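# Put bottles on ledges matching their cap colours

## Task

Set every bottle upright on the wall ledge whose label strip has the same colour as that bottle's cap, with the bottle's entire base resting on the ledge.

## Robot and tools

Robot: two seven-joint arms, left_arm and right_arm, each ending in a two-finger parallel gripper. Identical joint values give mirrored postures. A gripper pose does not fix the elbow, so a big wrist rotation may swing the arm.

Scene frame (used by all poses and readings): origin on the z = 0 plane, directly below the midpoint of the two arm bases, which sit 0.70 m higher. +x points forward (the way the arms face), +z up, and left_arm is on the +y side. Image left/right does not correspond to arm names. Reported positions can be off by a few cm, more at long reach.

Gripper frame: +z runs along the fingers toward the tips; the fingers close along y. end_effector_position is the spot between the pads when closed, under 1 cm behind the tips. While closing, the tips advance about 17 mm along +z, mostly while the pads are still over 70 mm apart.

Row format (shared by both motion tools): 16 numbers, always both arms: left x, y, z, qw, qx, qy, qz, opening, then the right arm's 8. x, y, z are an absolute position in metres and the quaternion an absolute orientation (w first), both in the scene frame. Opening ranges -1 (closed) to +1 (fully open, 0.145 m); going from open to shut needs at least about 0.5 s. A 0 is a real command, so to leave a gripper alone resend its current value (see Tool commands).

execute_actions(actions, cameras): actions is a list of actions; each action is a list of up to 15 rows, one per 1/30 s step, so an action lasts 0.5 s; if fewer rows are given the final row repeats. An action is rejected for both arms if any target lies over 0.6 m from that gripper's current position along any of the gripper's own axes; the whole call is rejected if anything is malformed or the first action fails that test against the latest reported state. cameras: list of names (cam_high, cam_low), ["all"] or []; default is all images for an empty actions list, none otherwise. An unknown name invalidates the call. An empty actions list returns the full state, including fields normally omitted.

move(target, speed, blend, opening_speed, grip_force, blocking, cameras): target is one row or a list of up to 15 rows (no 0.6 m limit). Each gripper follows a straight path from its Hand target to the target pose; all paths finish together, last at least 0.5 s, and are cut off after 10 s total. speed: m/s, 0.002 to 1.1, default 0.25, one value or one per target; rotation capped at twice that in rad/s. blend: metres of corner rounding per intermediate target; 0 means stop there. opening_speed: per second on the -1..+1 scale, minimum 0.2. grip_force: roughly 3 to 10 N per pad, one value or one per arm; it persists, starting at full force. blocking=false returns after about 0.5 s while motion continues; a new move takes over from the running one. Paths ignore obstacles and the other arm; fast moves lag, wander and overshoot, especially with a nearly straight arm. Opening changes in the first target are applied at the start; later targets' openings apply on arrival after everything comes to rest. The result adds a move: line giving the outcome (done, off_target, moving, held, fault...) and limits (paced = commanded pose clipped; held = checks withheld steps). An arm not named in the outcome reached its pose within 3 mm and 2 degrees. done does not prove contact or lack of it.

wait(seconds 0 to 10): arms keep their last command; a running move continues and may end the wait early.
stop(): brakes a running move; needs some distance, more when fast.
zoom_image(camera cam_high or cam_low, region [x0, y0, x1, y1] in pixels, top-left origin, at most 504 x 504): enlarges part of that camera's latest image.
read_manual(section "licences"): licence text only.
finished_scene(scene = current scene number): ends the scene permanently; make no further calls in that reply. The goal must stay satisfied with the robot released.

Controller behaviour: each step, commanded orientation is limited to 32 degrees from the measured one, then damped inverse kinematics favours position. One action may fall short; the result's Hand target shows where the arm is now aiming, so send the remainder next. To keep an orientation, repeat the same commanded quaternion rather than the drifting reported one. To park an arm, resend its last reported pose and wanted opening every call.

Results: end_effector_position and end_effector_quat_wxyz per arm; grip_measured (same scale as opening; the last Joint positions entry is the opening in metres); Tool commands; Joint velocities (may be omitted when all are within noise); Joint torques in joint order, including gravity, with offsets and noise, positive toward larger joint values, joints 3 and 4 wrapping at ±28 N m; motor temperatures; step readings of position for execute_actions calls. To hold an object, command an opening clearly below grip_measured; more margin squeezes harder (about 10 N per pad, objects up to about 11 cm wide).

Heat: holding loads, stretched arms or pushing at unreachable poses heat motors, even while you think. MOTOR HOT appears at 85 °C; at 100 °C an OVER-TEMPERATURE FAULT stops that arm for 30 to 60 s or more.

Cameras: cam_high and cam_low, 896x504, with calibration given as K, distortion and T_world_to_cam; actual poses may differ slightly.

Avoid: grippers, housings or wrist cameras touching each other (the clearance check does not cover them); knocking anything out of the work area; dropping bottles or releasing them while moving; fast impacts or pressing far past contact; toppling bottles. Loose objects may occasionally be nudged by outside pushes. Time passes while you think, and smooth, low-effort motion is preferred.

Each tool is called after ">>>" in YAML: its name, and indented under it one key for each argument.

## Session

>>> execute_actions:
  actions: []

Scene clock: 0.00 s.
left_arm: end_effector_position=(+0.2239, +0.1828, +0.6144) grip_measured=+1.00 end_effector_quat_wxyz=(-0.319, +0.395, -0.515, +0.691) | right_arm: end_effector_position=(+0.4009, -0.1655, +0.3728) grip_measured=+1.00 end_effector_quat_wxyz=(+0.260, +0.265, +0.837, +0.401)
Joint positions: left_arm=[-1.106 0.942 0.535 2.339 -0.48 -0.199 -0.367 0.145] | right_arm=[0.583 0.619 -0.841 0.925 -1.182 -0.496 -0.047 0.145]
Joint velocities: within noise
Joint torques (N m): no reading
Motor temperatures (°C): left_arm=[20 20 22 21 21 23 21] | right_arm=[20 22 22 19 20 19 21]
Hand target: left_arm +0.2239, +0.1828, +0.6144; -0.319, +0.395, -0.515, +0.691 | right_arm +0.4009, -0.1655, +0.3728; +0.260, +0.265, +0.837, +0.401
Tool commands: left_gripper/opening=+1.0 right_gripper/opening=+1.0

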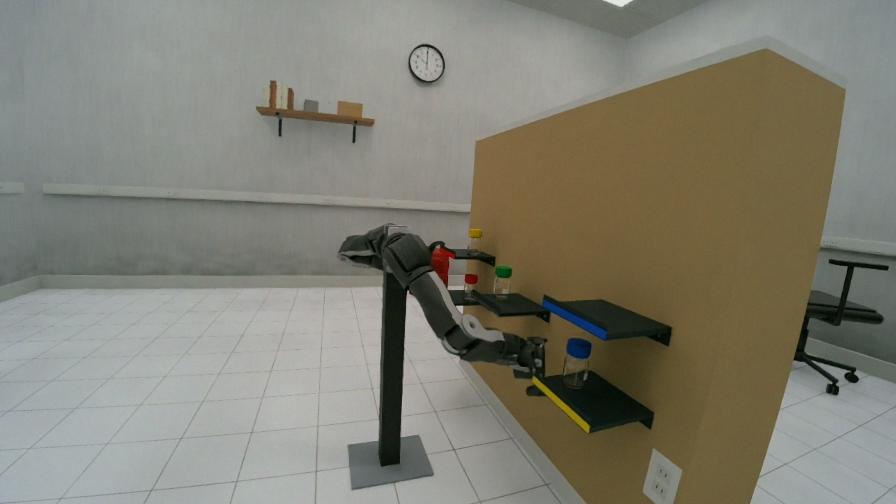

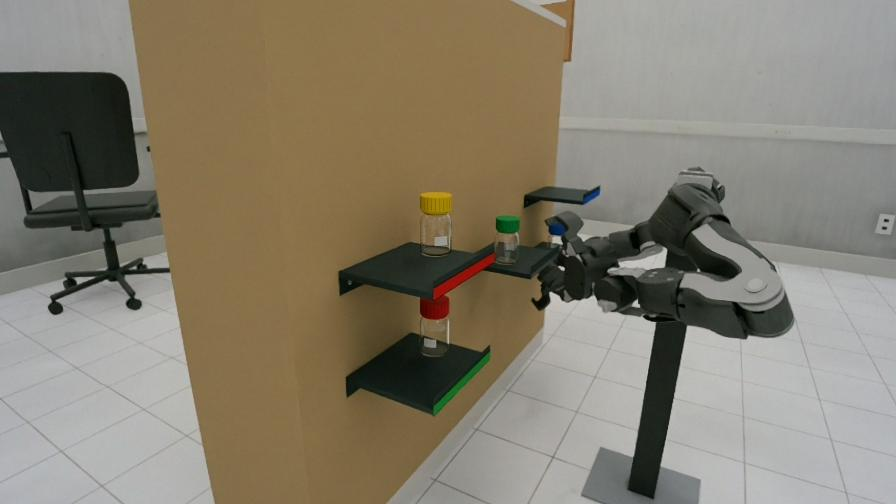

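>>> zoom_image:
  camera: "cam_high"
  region: [420, 210, 690, 450]

>>> zoom_image:
  camera: "cam_low"
  region: [320, 160, 640, 420]

Scaled by 1.867 from the camera's 896x504 image, which has a finer 1280x720 frame.

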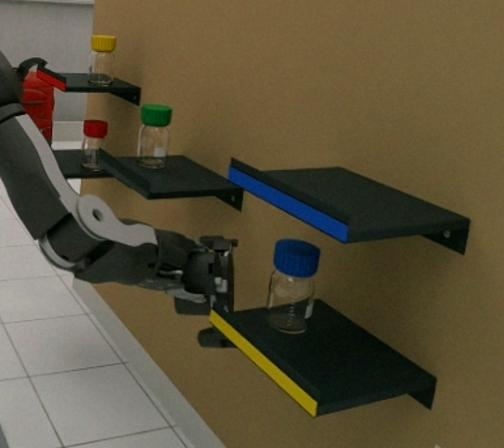

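Scaled by 1.575 from the camera's 896x504 image, which has a finer 1280x720 frame.

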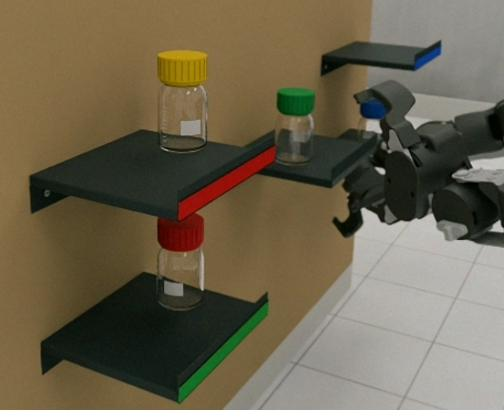

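>>> move:
  target:
    - [0.2239,0.25,0.66,-0.319,0.395,-0.515,0.691,1,0.24,-0.20,0.40,0.26,0.265,0.837,0.401,1]
    - [0.23,0.316,0.68,0,0.7071,0,0.7071,1,0.23,-0.34,0.475,0,0.7071,0,0.7071,1]
  blend: [0.03,0]
  cameras: ["all"]

Scene clock: 126.40 s.
left_arm: end_effector_position=(+0.2298, +0.3151, +0.6801) grip_measured=+1.00 end_effector_quat_wxyz=(+0.002, +0.706, -0.002, +0.708) | right_arm: end_effector_position=(+0.2297, -0.3406, +0.4746) grip_measured=+1.00 end_effector_quat_wxyz=(+0.002, +0.707, -0.001, +0.707)
Joint positions: left_arm=[-1.409 0.812 1.399 2.309 1.452 0.031 0.017 0.145] | right_arm=[-0.894 1.037 0.092 1.64 1.025 -0.779 -0.023 0.145]
Joint torques (N m): left_arm=[-0.75 1.46 2.88 0.84 0.2 -0.51 -0.05] | right_arm=[0.2 4.84 3.18 2.15 0.16 -0.43 0.11]
Hand target: left_arm +0.2300, +0.3159, +0.6800; +0.000, +0.707, +0.000, +0.707 | right_arm +0.2300, -0.3400, +0.4750; +0.000, +0.707, +0.000, +0.707
Off the commanded pose: left_arm 0.001 m, 0 deg | right_arm 0.001 m, 0 deg.
move: done

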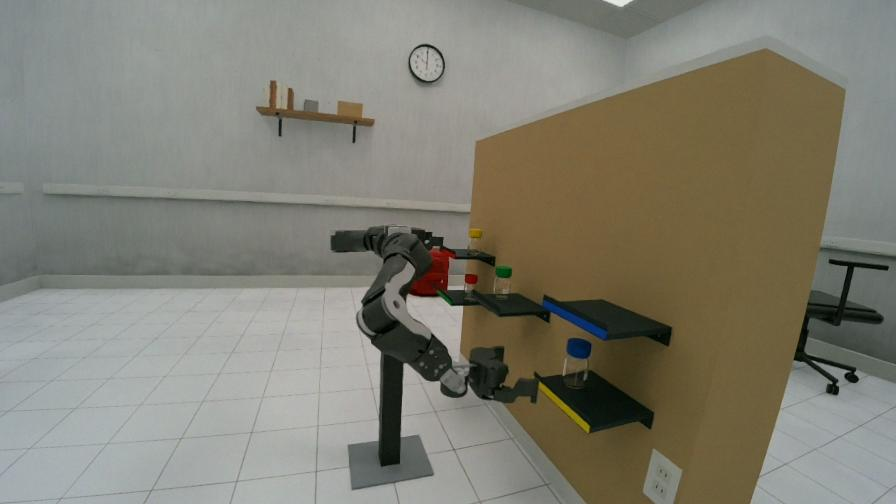

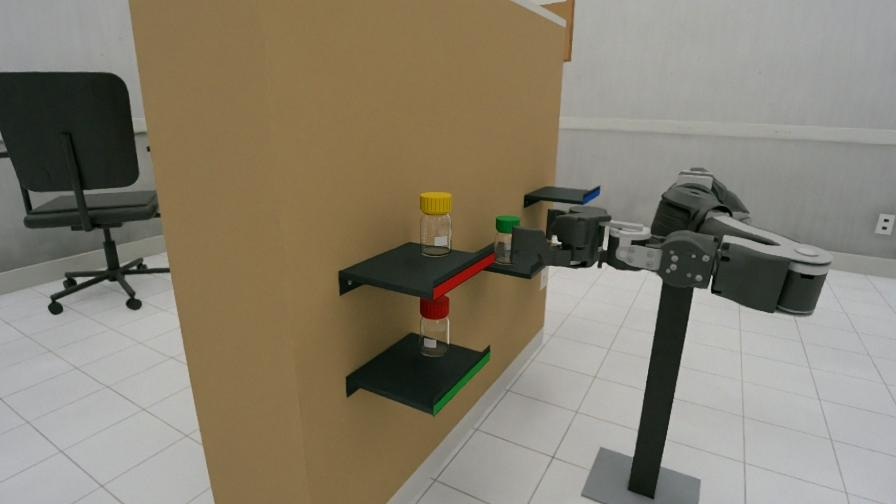

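>>> zoom_image:
  camera: "cam_high"
  region: [420, 220, 660, 440]

>>> zoom_image:
  camera: "cam_low"
  region: [320, 160, 640, 420]

Scaled by 2.100 from the camera's 896x504 image, which has a finer 1280x720 frame.

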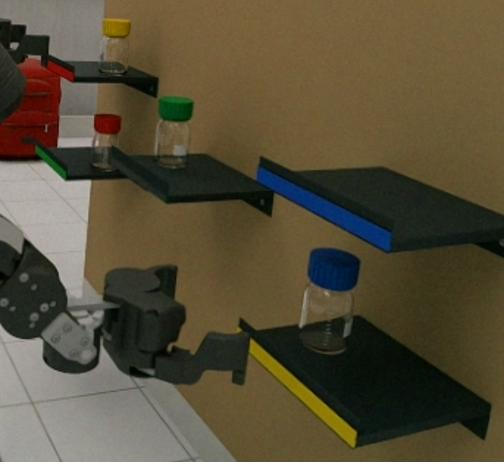

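Scaled by 1.575 from the camera's 896x504 image, which has a finer 1280x720 frame.

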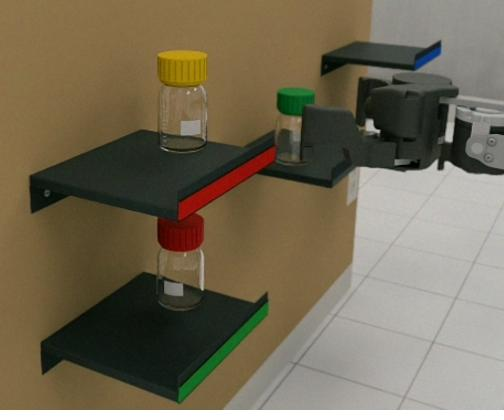

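>>> move:
  target: [0.3,0.345,0.685,0,0.7071,0,0.7071,1,0.32,-0.335,0.475,0,0.7071,0,0.7071,1]
  speed: 0.12
  cameras: ["all"]

>>> zoom_image:
  camera: "cam_high"
  region: [420, 220, 660, 440]

>>> zoom_image:
  camera: "cam_low"
  region: [320, 160, 640, 420]

Scene clock: 171.27 s.
left_arm: end_effector_position=(+0.3004, +0.3443, +0.6869) grip_measured=+1.00 end_effector_quat_wxyz=(+0.000, +0.706, -0.003, +0.709) | right_arm: end_effector_position=(+0.3208, -0.3364, +0.4780) grip_measured=+1.00 end_effector_quat_wxyz=(+0.002, +0.703, -0.003, +0.711)
Joint positions: left_arm=[-1.393 1.2 1.394 2 1.504 0.013 -0.06 0.145] | right_arm=[-0.26 1.008 -0.23 1.452 1.014 -0.528 -0.029 0.145]
Joint torques (N m): left_arm=[1.65 1.09 2.5 0.75 0.16 -0.69 0.02] | right_arm=[2.28 6.4 2.44 1.91 0.08 -0.32 0.17]
Hand target: left_arm +0.3000, +0.3450, +0.6850; +0.000, +0.707, +0.000, +0.707 | right_arm +0.3200, -0.3350, +0.4750; +0.000, +0.707, +0.000, +0.707
Off the commanded pose: left_arm 0.002 m, 0 deg | right_arm 0.003 m, 1 deg.
move: done

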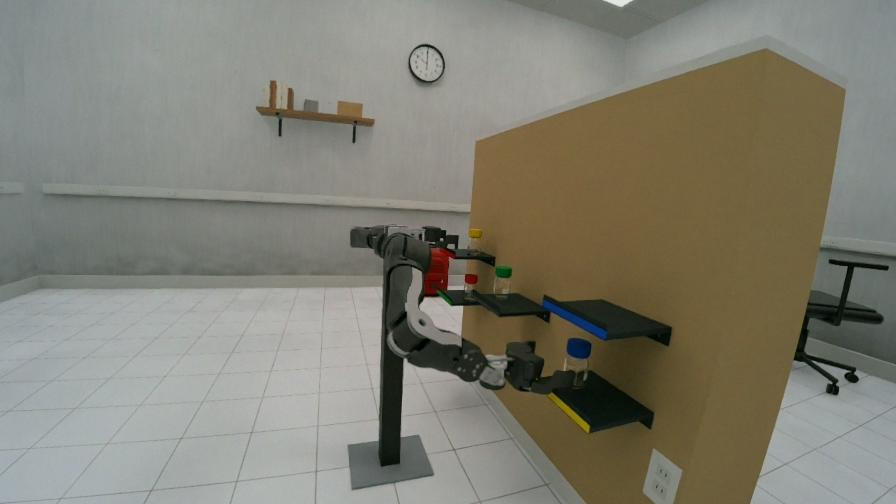

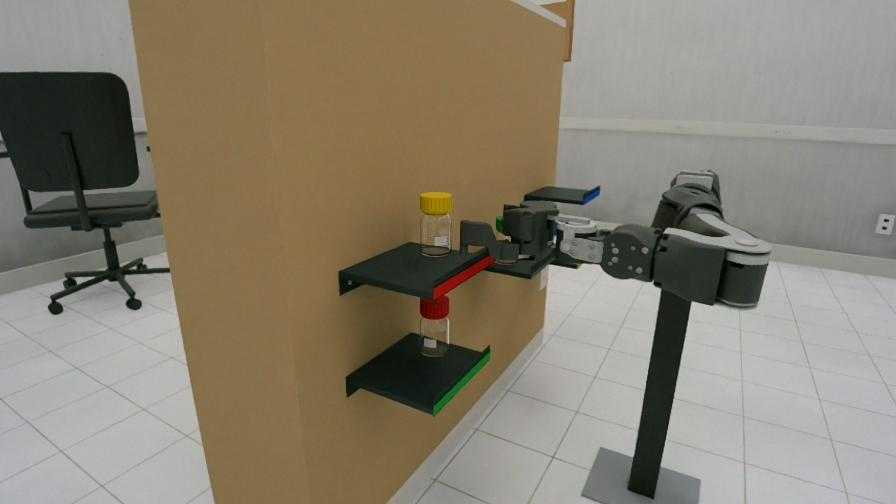

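Scaled by 2.100 from the camera's 896x504 image, which has a finer 1280x720 frame.

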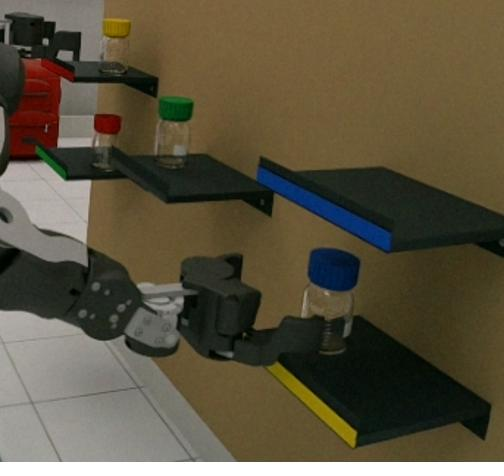

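Scaled by 1.575 from the camera's 896x504 image, which has a finer 1280x720 frame.

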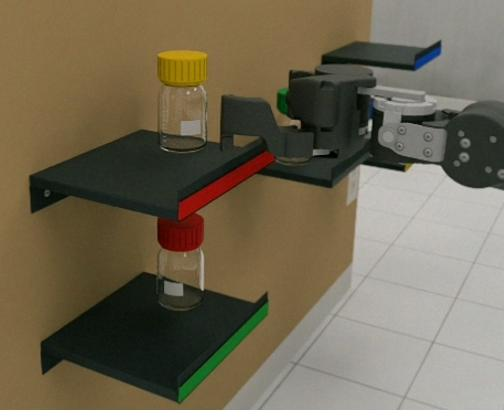

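>>> move:
  target:
    - [0.395,0.352,0.688,0,0.7071,0,0.7071,1,0.395,-0.335,0.48,0,0.7071,0,0.7071,1]
    - [0.395,0.352,0.688,0,0.7071,0,0.7071,-0.6,0.395,-0.335,0.48,0,0.7071,0,0.7071,-0.6]
  speed: 0.12
  opening_speed: 0.9
  cameras: ["all"]

>>> zoom_image:
  camera: "cam_high"
  region: [420, 220, 660, 440]

>>> zoom_image:
  camera: "cam_low"
  region: [320, 160, 640, 420]

Scene clock: 183.80 s.
left_arm: end_effector_position=(+0.3954, +0.3510, +0.6916) grip_measured=-0.25 end_effector_quat_wxyz=(+0.001, +0.704, -0.001, +0.710) | right_arm: end_effector_position=(+0.3956, -0.3370, +0.4830) grip_measured=-0.53 end_effector_quat_wxyz=(+0.002, +0.704, -0.003, +0.710)
Joint positions: left_arm=[-1.406 1.65 1.364 1.592 1.582 -0.052 -0.096 0.057] | right_arm=[0.218 0.87 -0.424 1.156 0.967 -0.372 0.063 0.036]
Joint torques (N m): left_arm=[4.84 1.17 2.63 0.09 0.12 -0.68 0.06] | right_arm=[4.07 6.03 2.26 2.36 0.11 -0.35 0.16]
Hand target: left_arm +0.3950, +0.3521, +0.6880; +0.000, +0.707, +0.000, +0.707 | right_arm +0.3950, -0.3350, +0.4800; +0.000, +0.707, +0.000, +0.707
Off the commanded pose: left_arm 0.004 m, 1 deg | right_arm 0.004 m, 1 deg.
joint sent to its limit (left arm) — joint 1 (shoulder pitch), lower limit. The joint targets still meet the commanded pose.
move: off_target (left_arm, right_arm); target 2's new opening was sent with right_arm's hand 0.004 m and 1 deg from that target

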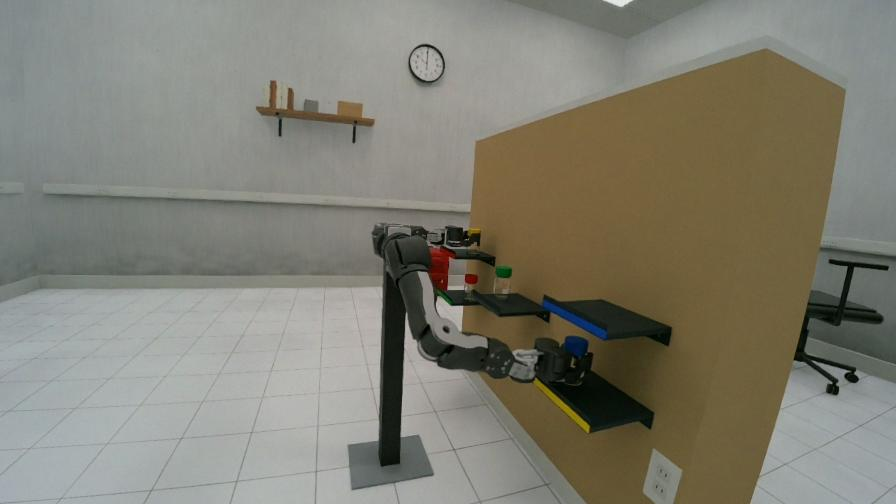

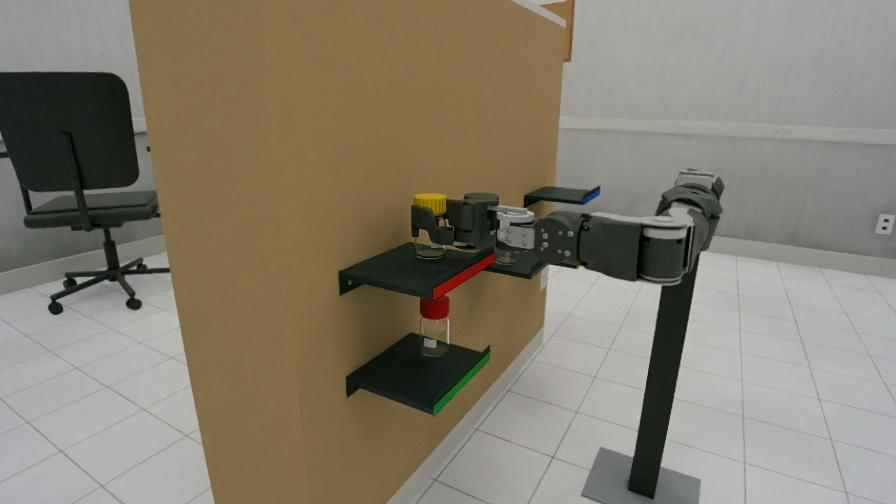

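Scaled by 2.100 from the camera's 896x504 image, which has a finer 1280x720 frame.

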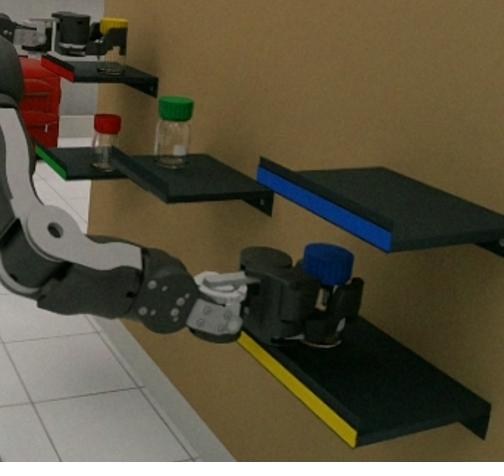

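Scaled by 1.575 from the camera's 896x504 image, which has a finer 1280x720 frame.

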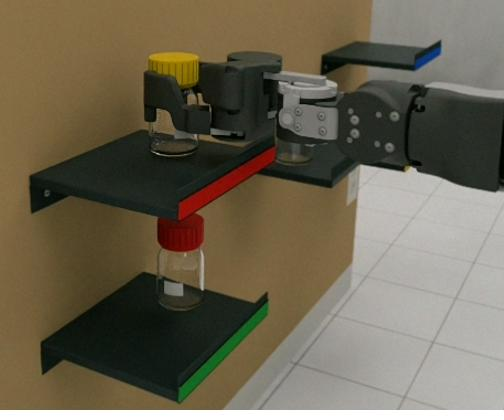

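>>> move:
  target:
    - [0.395,0.352,0.725,0,0.7071,0,0.7071,-0.8,0.395,-0.335,0.515,0,0.7071,0,0.7071,-0.9]
    - [0.23,0.3,0.725,0,0.7071,0,0.7071,-0.8,0.22,-0.34,0.515,0,0.7071,0,0.7071,-0.9]
    - [0.22,-0.03,0.65,0,0.7071,0,0.7071,-0.8,0.21,-0.34,0.72,0,0.7071,0,0.7071,-0.9]
  blend: [0.01,0.02,0]
  speed: 0.15
  cameras: ["all"]

>>> zoom_image:
  camera: "cam_high"
  region: [420, 220, 660, 440]

>>> zoom_image:
  camera: "cam_low"
  region: [320, 160, 640, 420]

Scene clock: 207.40 s.
left_arm: end_effector_position=(+0.2115, -0.0019, +0.6532) grip_measured=-0.25 end_effector_quat_wxyz=(+0.391, +0.644, -0.389, +0.530) | right_arm: end_effector_position=(+0.2097, -0.3394, +0.7189) grip_measured=-0.53 end_effector_quat_wxyz=(-0.002, +0.709, +0.001, +0.705)
Joint positions: left_arm=[-1.407 2.011 1.239 2.432 1.584 -0.05 -0.113 0.057] | right_arm=[-1.096 0.749 1.567 2.222 1.483 0.47 0.194 0.036]
Joint torques (N m): left_arm=[4.34 0.57 2.93 0.73 0.11 -0.8 0.29] | right_arm=[-0.3 3.36 3.36 0.59 0.22 -0.51 -0.13]
Hand target: left_arm +0.2109, -0.0024, +0.6545; +0.394, +0.642, -0.389, +0.531 | right_arm +0.2100, -0.3400, +0.7200; +0.000, +0.707, +0.000, +0.707
Off the commanded pose: left_arm 0.029 m, 68 deg; orientation clipped | right_arm 0.001 m, 0 deg.
joint read past its limit (left arm) — joint 2 (shoulder roll), upper limit; joint 4 (elbow), upper limit, where the elbow is as bent as it goes.
joint sent to its limit (left arm) — joint 1 (shoulder pitch), lower limit; joint 2 (shoulder roll), upper limit; joint 4 (elbow), upper limit, where the elbow is as bent as it goes. The joint targets are off in position and orientation.
move: off_target (left_arm); limits=paced

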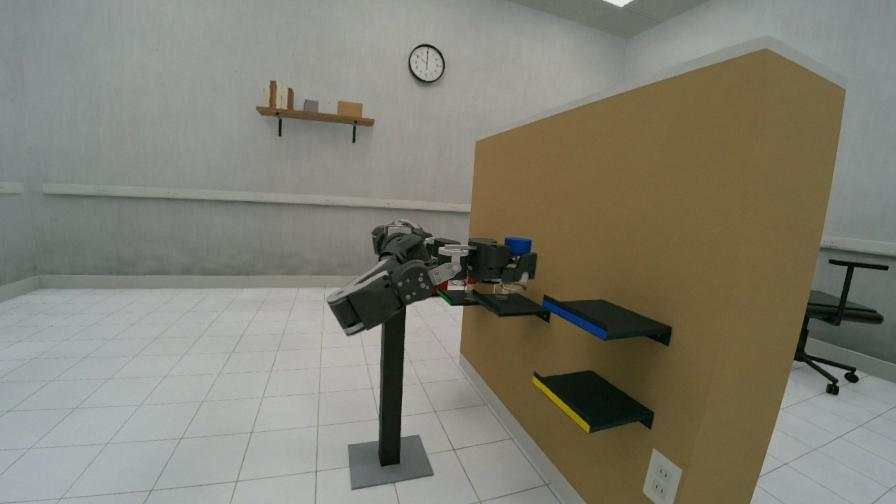

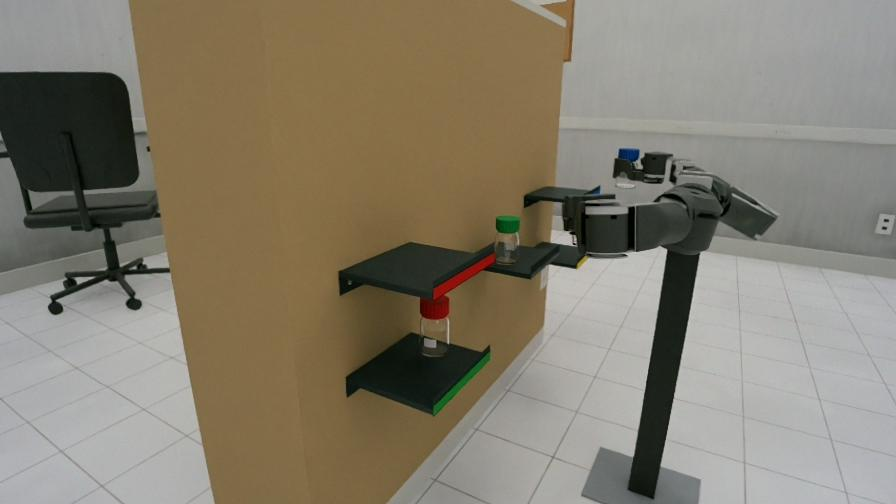

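Scaled by 2.100 from the camera's 896x504 image, which has a finer 1280x720 frame.

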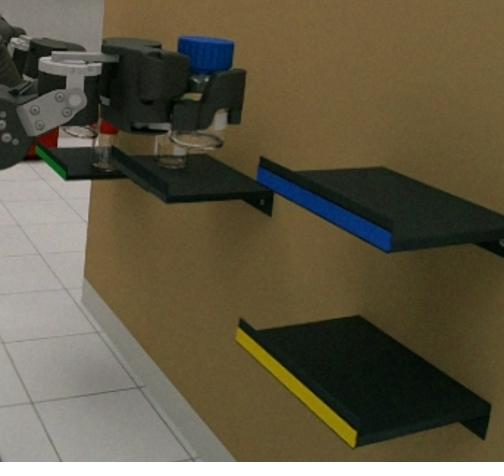

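Scaled by 1.575 from the camera's 896x504 image, which has a finer 1280x720 frame.

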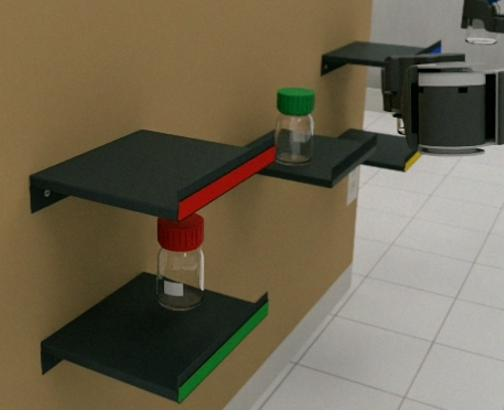

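>>> move:
  target:
    - [0.23,0.28,0.66,0,0.7071,0,0.7071,-0.8,0.3,-0.335,0.722,0,0.7071,0,0.7071,-0.9]
    - [0.23,0.3,0.43,0,0.7071,0,0.7071,-0.8,0.395,-0.335,0.722,0,0.7071,0,0.7071,-0.9]
  blend: [0.02,0]
  speed: 0.18
  cameras: ["all"]

>>> zoom_image:
  camera: "cam_high"
  region: [420, 220, 660, 440]

Scene clock: 228.10 s.
left_arm: end_effector_position=(+0.2295, +0.3009, +0.4280) grip_measured=-0.25 end_effector_quat_wxyz=(-0.002, +0.711, +0.002, +0.703) | right_arm: end_effector_position=(+0.3950, -0.3344, +0.7223) grip_measured=-0.53 end_effector_quat_wxyz=(+0.013, +0.704, +0.017, +0.710)
Joint positions: left_arm=[-0.661 0.708 0.004 1.551 0.721 -0.662 0.016 0.057] | right_arm=[-1.311 1.664 1.402 1.653 1.559 0.087 -0.165 0.036]
Joint torques (N m): left_arm=[0.83 4 1.7 3.64 0.1 -1 0.23] | right_arm=[3.76 1.78 4.77 0.17 0.05 -0.54 -0.02]
Hand target: left_arm +0.2301, +0.3000, +0.4301; +0.000, +0.707, +0.000, +0.707 | right_arm +0.3949, -0.3351, +0.7219; +0.013, +0.704, +0.016, +0.710
Off the commanded pose: left_arm 0.002 m, 1 deg | right_arm 0.001 m, 2 deg.
joint sent to its limit (right arm) — joint 1 (shoulder pitch), lower limit; joint 5 (forearm roll), upper limit. The joint targets still meet the commanded pose.
move: done

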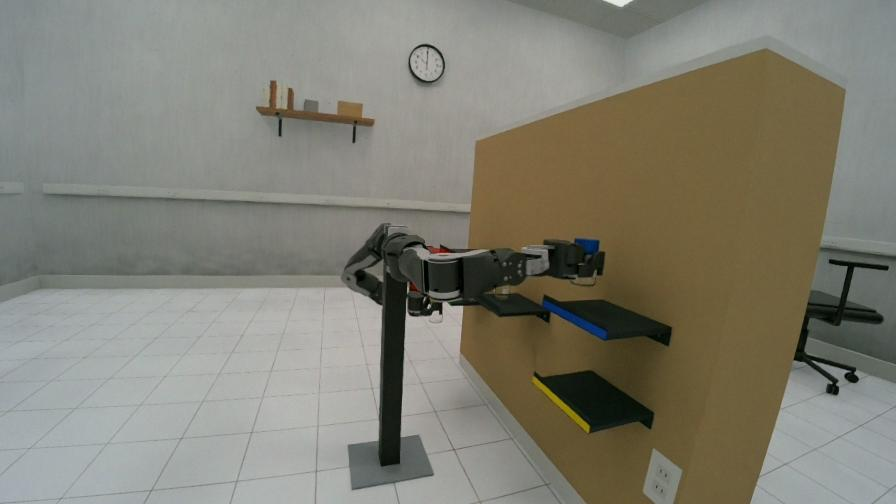

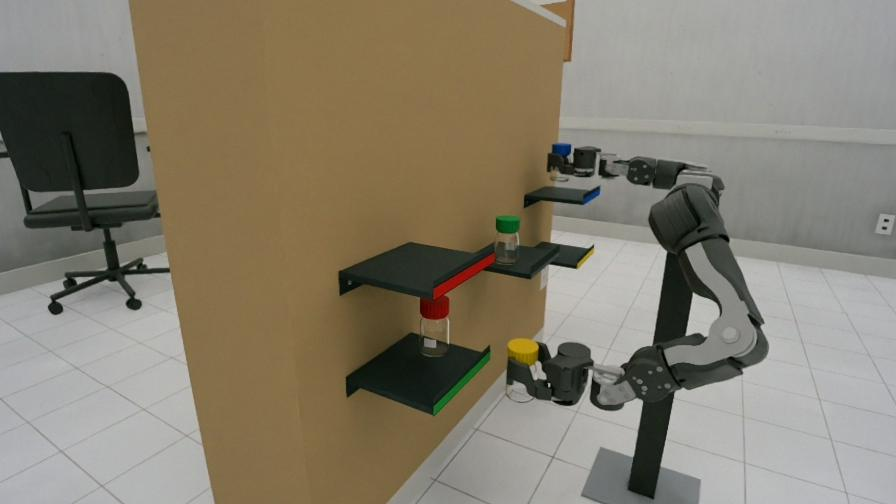

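Scaled by 2.100 from the camera's 896x504 image, which has a finer 1280x720 frame.

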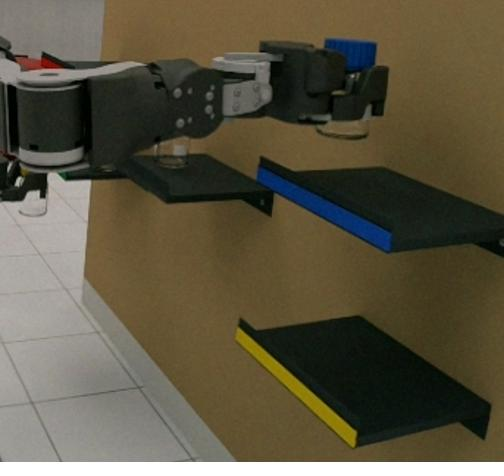

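>>> move:
  target: [0.22,0.0,0.45,0,0.7071,0,0.7071,-0.8,0.395,-0.335,0.688,0,0.7071,0,0.7071,-0.9]
  speed: 0.15
  cameras: ["all"]

>>> zoom_image:
  camera: "cam_high"
  region: [420, 220, 660, 440]

Scene clock: 241.23 s.
left_arm: end_effector_position=(+0.2317, +0.0529, +0.4515) grip_measured=-0.25 end_effector_quat_wxyz=(-0.055, +0.694, -0.011, +0.717) | right_arm: end_effector_position=(+0.3948, -0.3348, +0.6886) grip_measured=-0.53 end_effector_quat_wxyz=(+0.009, +0.706, +0.012, +0.708)
Joint positions: left_arm=[-0.544 -0.062 -0.484 1.731 -0.406 -0.277 -0.579 0.057] | right_arm=[-1.311 1.661 1.251 1.659 1.559 -0.059 -0.173 0.036]
Joint torques (N m): left_arm=[-3.86 -21.77 -21.45 -4.74 -1.25 -0.71 -0.11] | right_arm=[3.76 2.31 3.9 0.39 0.06 -0.77 -0.2]
Hand target: left_arm +0.2203, +0.0027, +0.4551; +0.003, +0.705, -0.002, +0.709 | right_arm +0.3949, -0.3349, +0.6879; +0.010, +0.705, +0.010, +0.709
Off the commanded pose: left_arm 0.054 m, 7 deg | right_arm 0.001 m, 2 deg.
joint sent to its limit (right arm) — joint 1 (shoulder pitch), lower limit; joint 5 (forearm roll), upper limit. The joint targets still meet the commanded pose.
move: off_target (left_arm)

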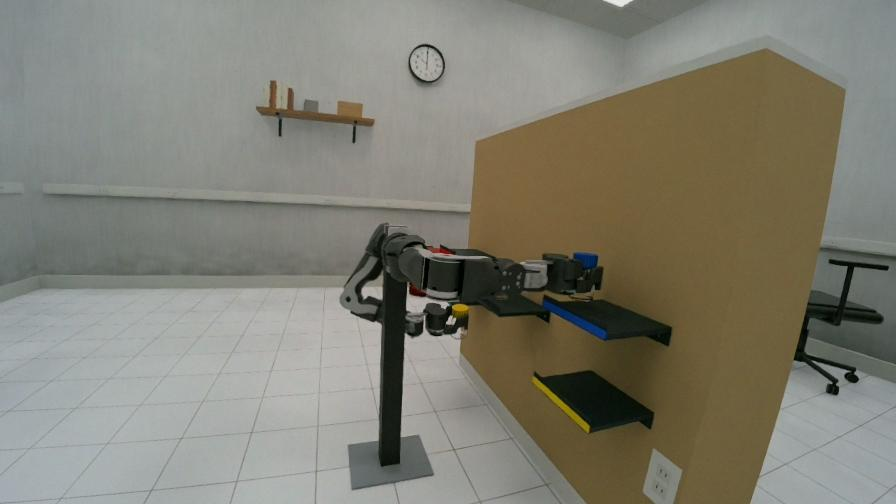

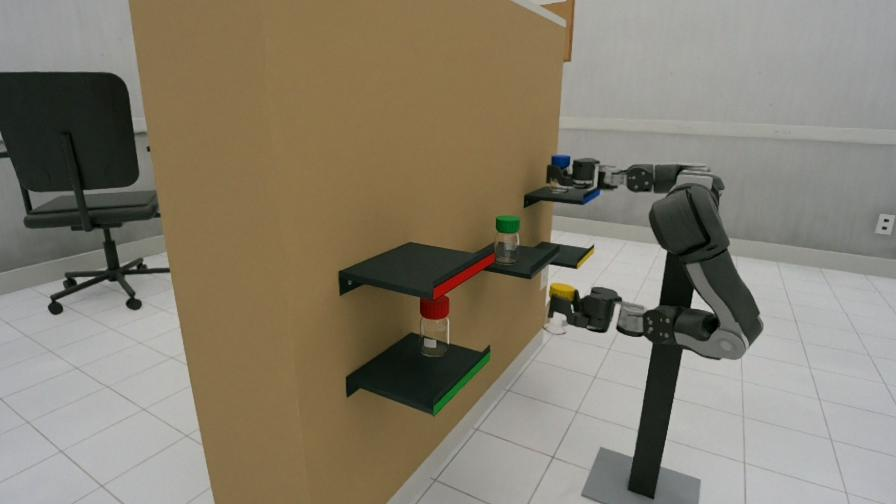

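Scaled by 2.100 from the camera's 896x504 image, which has a finer 1280x720 frame.

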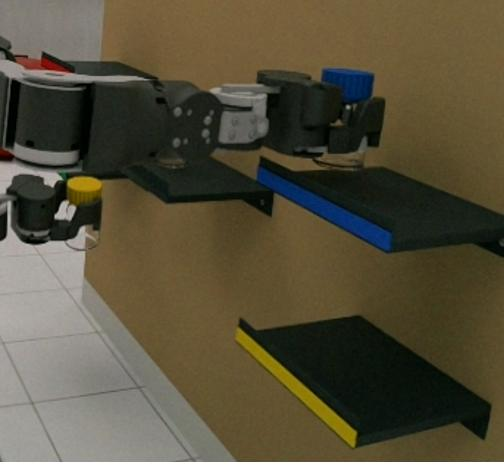

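>>> move:
  target:
    - [0.22,0.12,0.45,0,0.7071,0,0.7071,-0.8,0.395,-0.335,0.682,0,0.7071,0,0.7071,-0.9]
    - [0.2,0.14,0.70,0,0.7071,0,0.7071,-0.8,0.395,-0.335,0.682,0,0.7071,0,0.7071,-0.9]
  speed: 0.15
  cameras: ["all"]

>>> zoom_image:
  camera: "cam_high"
  region: [420, 220, 660, 440]

>>> zoom_image:
  camera: "cam_low"
  region: [480, 110, 680, 310]

Scene clock: 321.60 s.
left_arm: end_effector_position=(+0.2164, +0.2195, +0.4149) grip_measured=-0.25 end_effector_quat_wxyz=(-0.305, +0.708, +0.067, +0.633) | right_arm: end_effector_position=(+0.3948, -0.3348, +0.6887) grip_measured=-0.53 end_effector_quat_wxyz=(+0.009, +0.706, +0.012, +0.708)
Joint positions: left_arm=[-0.563 -0.154 0.053 1.681 -0.436 -0.273 -0.581 0.057] | right_arm=[-1.311 1.661 1.251 1.659 1.559 -0.06 -0.173 0.036]
Joint torques (N m): left_arm=[0.57 -0.75 -0.83 5.53 -0.22 -0.81 -0.18] | right_arm=[3.76 2.15 3.79 0.38 0.06 -0.75 -0.17]
Motor temperatures (°C): left_arm=[20 29 49 24 22 25 21] | right_arm=[22 23 24 19 20 21 21]
Hand target: left_arm +0.2169, +0.2193, +0.4171; -0.306, +0.704, +0.068, +0.637 | right_arm +0.3949, -0.3349, +0.6878; +0.010, +0.705, +0.010, +0.709
Tool commands: left_gripper/opening=-0.8 right_gripper/opening=-0.9
Off the commanded pose: right_arm 0.007 m, 2 deg.
OVER-TEMPERATURE FAULT: HOT MOTORS OFF, OTHERS HOLD. Before this call, joint 3 (upper arm roll) of the left arm reached 100 °C; the stop lasted 50 seconds. The left arm may have given way at the joints whose motors were off. The left arm ran none of this call's commands: an arm, its gripper or tool too, takes no command until a result says that it accepts commands again. In this call the stop used 95 of the actions that the scene allows. The left arm's motors are all on again: its gripper holds where the fault left it. The left arm accepts commands again.
move: fault (left_arm), off_target (right_arm; braked at the fault stop of left_arm); path passed 0 of 2 targets

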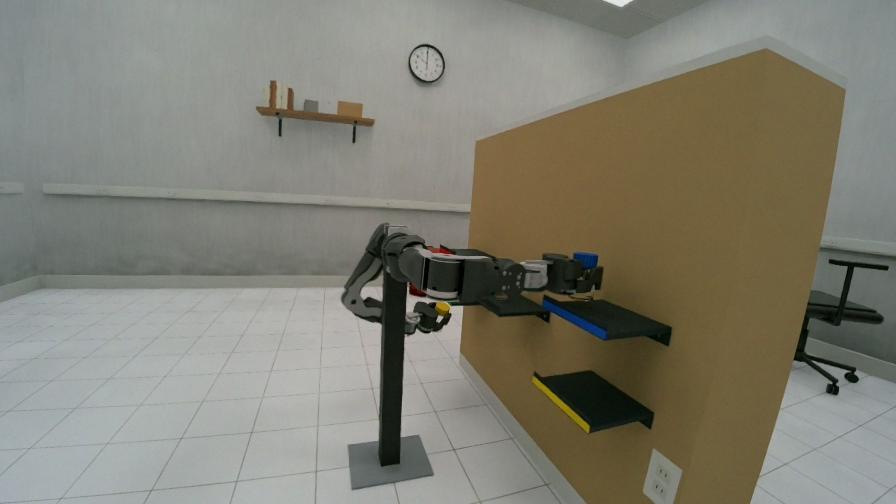

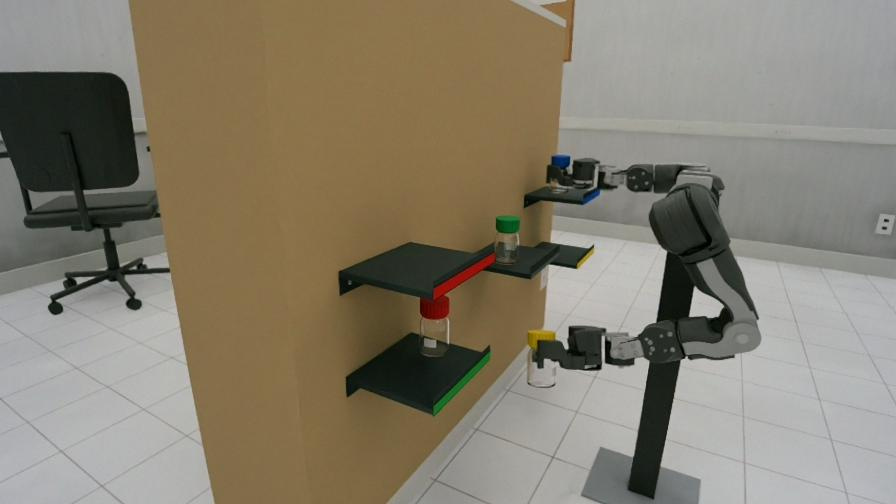

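Scaled by 2.100 from the camera's 896x504 image, which has a finer 1280x720 frame.

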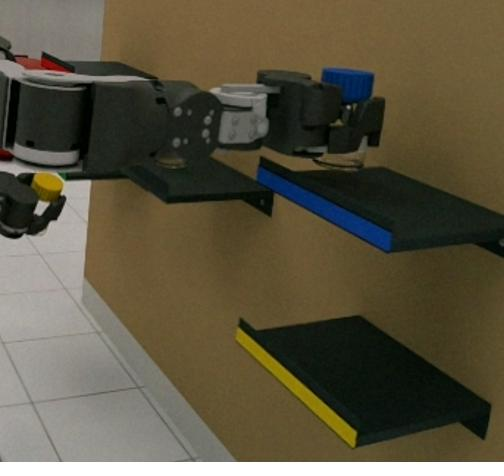

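Scaled by 2.520 from the camera's 896x504 image, which has a finer 1280x720 frame.

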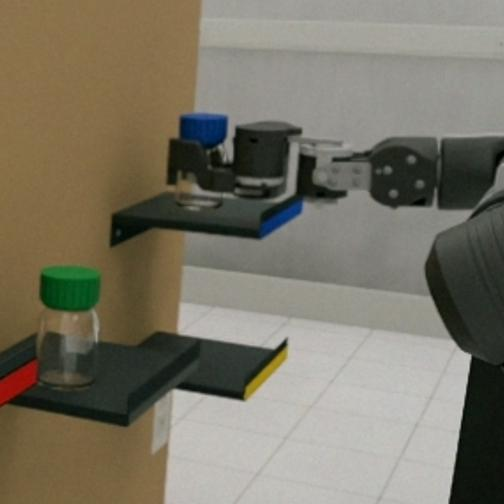

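>>> move:
  target:
    - [0.22,0.22,0.45,0,0.7071,0,0.7071,-0.8,0.395,-0.335,0.684,0.008,0.706,0.01,0.709,-0.9]
    - [0.22,0.15,0.69,0,0.7071,0,0.7071,-0.8,0.395,-0.335,0.676,0.008,0.706,0.01,0.709,-0.9]
  blend: [0.03,0]
  speed: 0.15
  cameras: ["all"]

>>> zoom_image:
  camera: "cam_high"
  region: [420, 220, 660, 440]

>>> zoom_image:
  camera: "cam_low"
  region: [480, 110, 680, 310]

Scene clock: 338.63 s.
left_arm: end_effector_position=(+0.2206, +0.1498, +0.6896) grip_measured=-0.25 end_effector_quat_wxyz=(-0.050, +0.417, +0.051, +0.906) | right_arm: end_effector_position=(+0.3948, -0.3350, +0.6767) grip_measured=-0.53 end_effector_quat_wxyz=(+0.008, +0.707, +0.011, +0.707)
Joint positions: left_arm=[-0.494 -0.109 -0.141 2.433 -0.232 -0.328 -0.161 0.057] | right_arm=[-1.311 1.666 1.196 1.654 1.559 -0.113 -0.173 0.036]
Joint torques (N m): left_arm=[0.75 -0.83 -1.21 4.68 -0.01 -0.59 -0.02] | right_arm=[3.94 2.44 3.82 0.12 0.05 -0.77 -0.06]
Motor temperatures (°C): left_arm=[20 28 42 24 22 25 21] | right_arm=[22 23 24 19 20 22 21]
Hand target: left_arm +0.2204, +0.1499, +0.6895; -0.051, +0.416, +0.053, +0.907 | right_arm +0.3950, -0.3349, +0.6759; +0.008, +0.706, +0.010, +0.708
Off the commanded pose: left_arm 0.001 m, 41 deg; orientation clipped | right_arm 0.001 m, 0 deg.
joint read past its limit (left arm) — joint 4 (elbow), upper limit, where the elbow is as bent as it goes.
joint sent to its limit (left arm) — joint 4 (elbow), upper limit, where the elbow is as bent as it goes. The joint targets are off in orientation, not in position.
joint sent to its limit (right arm) — joint 1 (shoulder pitch), lower limit. The joint targets still meet the commanded pose.
move: off_target (left_arm); limits=paced

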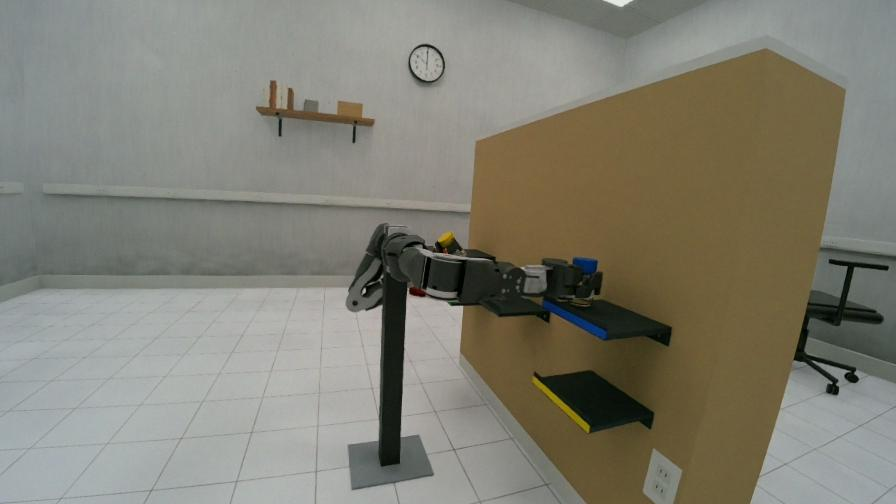

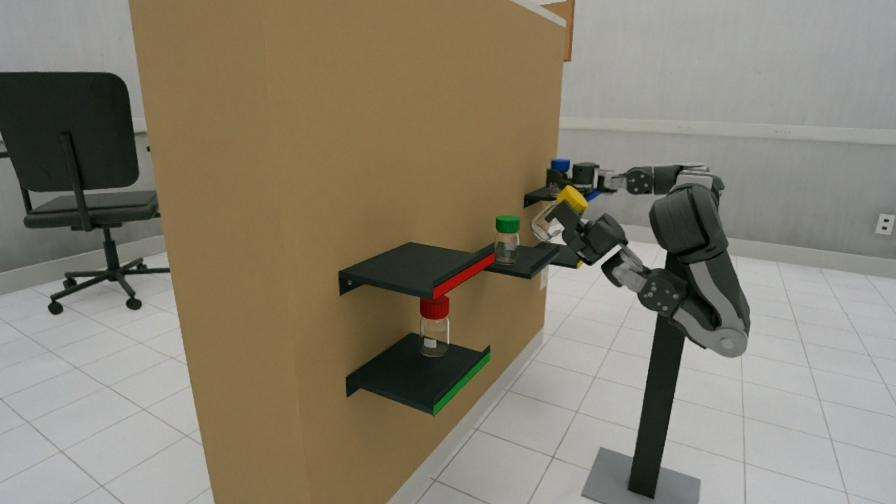

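Scaled by 2.100 from the camera's 896x504 image, which has a finer 1280x720 frame.

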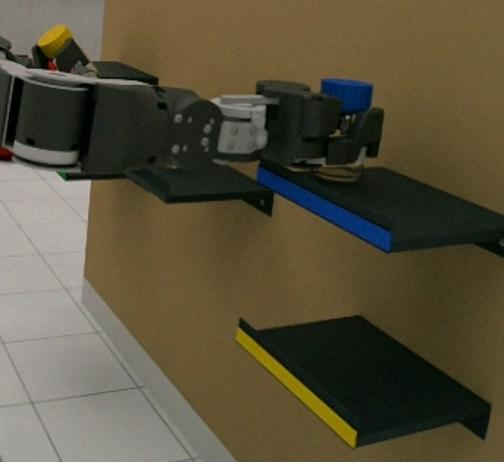

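Scaled by 2.520 from the camera's 896x504 image, which has a finer 1280x720 frame.

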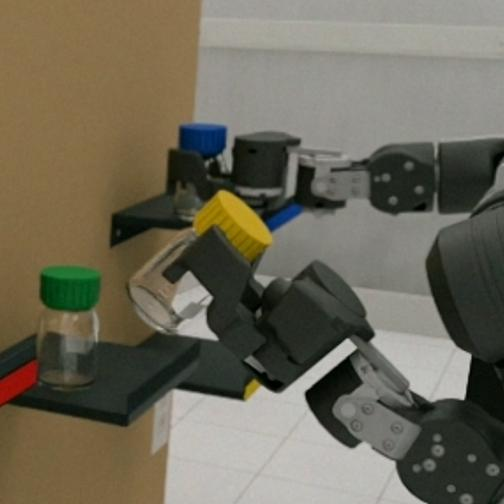

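>>> move:
  target: [0.30,0.0,0.72,0,0.7071,0,0.7071,-0.8,0.395,-0.335,0.668,0.008,0.706,0.01,0.709,-0.9]
  speed: 0.1
  cameras: ["all"]

>>> zoom_image:
  camera: "cam_high"
  region: [420, 220, 660, 440]

>>> zoom_image:
  camera: "cam_low"
  region: [480, 110, 680, 310]

Scene clock: 351.63 s.
left_arm: end_effector_position=(+0.3004, -0.0024, +0.7176) grip_measured=-0.25 end_effector_quat_wxyz=(+0.035, +0.676, -0.005, +0.736) | right_arm: end_effector_position=(+0.3951, -0.3348, +0.6757) grip_measured=-0.53 end_effector_quat_wxyz=(+0.006, +0.697, +0.009, +0.717)
Joint positions: left_arm=[0.816 -0.005 -0.975 2.18 0.946 0.782 -1.576 0.057] | right_arm=[-1.308 1.671 1.166 1.65 1.559 -0.168 -0.173 0.036]
Joint torques (N m): left_arm=[7.27 -1.28 1.95 3 -0.37 -0.03 -0.02] | right_arm=[3.28 2.49 2.04 0.16 -0.01 -0.3 -0.09]
Hand target: left_arm +0.3003, +0.0000, +0.7197; +0.033, +0.673, -0.001, +0.739 | right_arm +0.3949, -0.3350, +0.6681; +0.008, +0.706, +0.010, +0.709
Off the commanded pose: left_arm 0.003 m, 6 deg | right_arm 0.008 m, 1 deg.
joint sent to its limit (left arm) — joint 6 (wrist pitch), upper limit; joint 7 (wrist yaw), lower limit. The joint targets are off in orientation, not in position.
joint sent to its limit (right arm) — joint 1 (shoulder pitch), lower limit. The joint targets still meet the commanded pose.
move: off_target (left_arm, right_arm)

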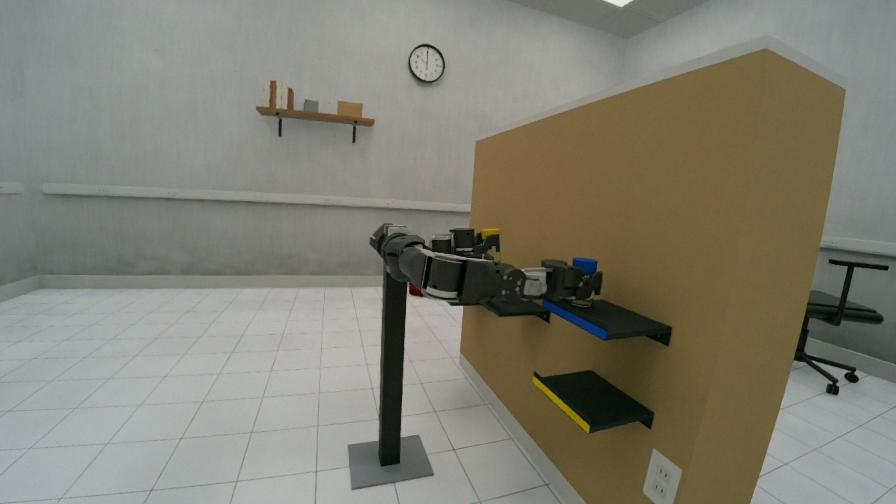

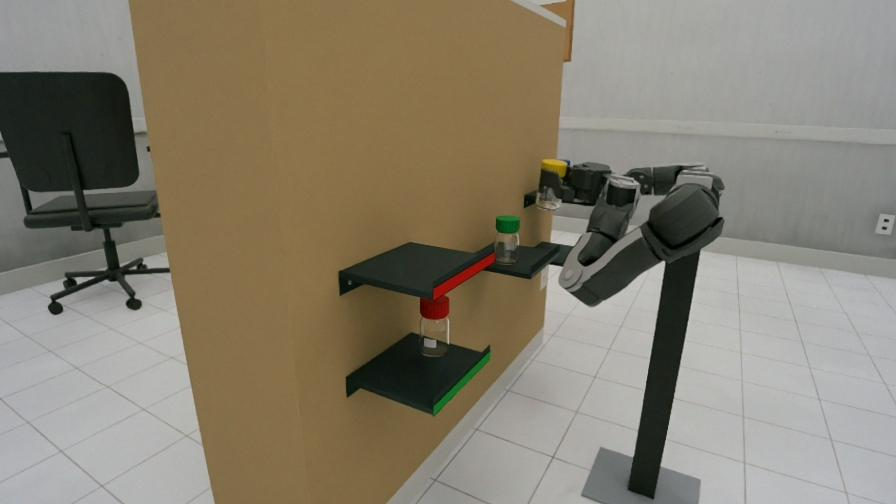

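Scaled by 2.100 from the camera's 896x504 image, which has a finer 1280x720 frame.

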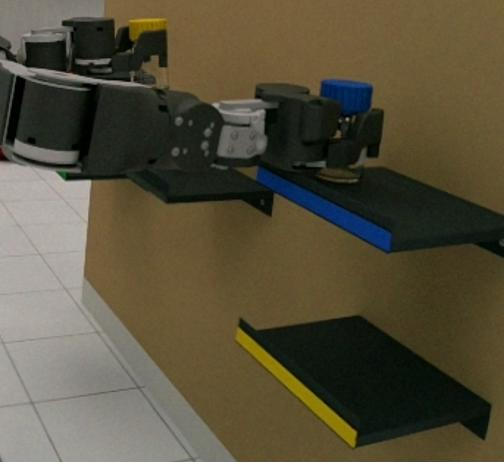

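Scaled by 2.520 from the camera's 896x504 image, which has a finer 1280x720 frame.

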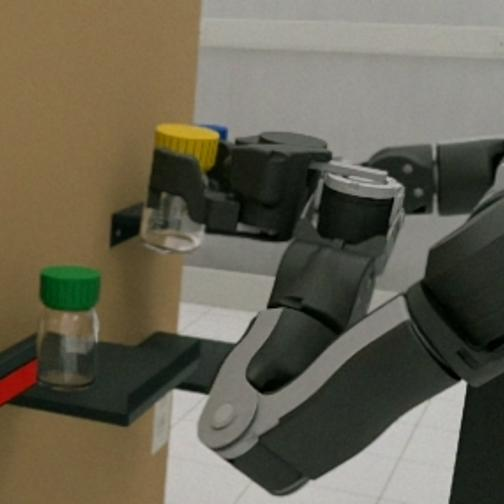

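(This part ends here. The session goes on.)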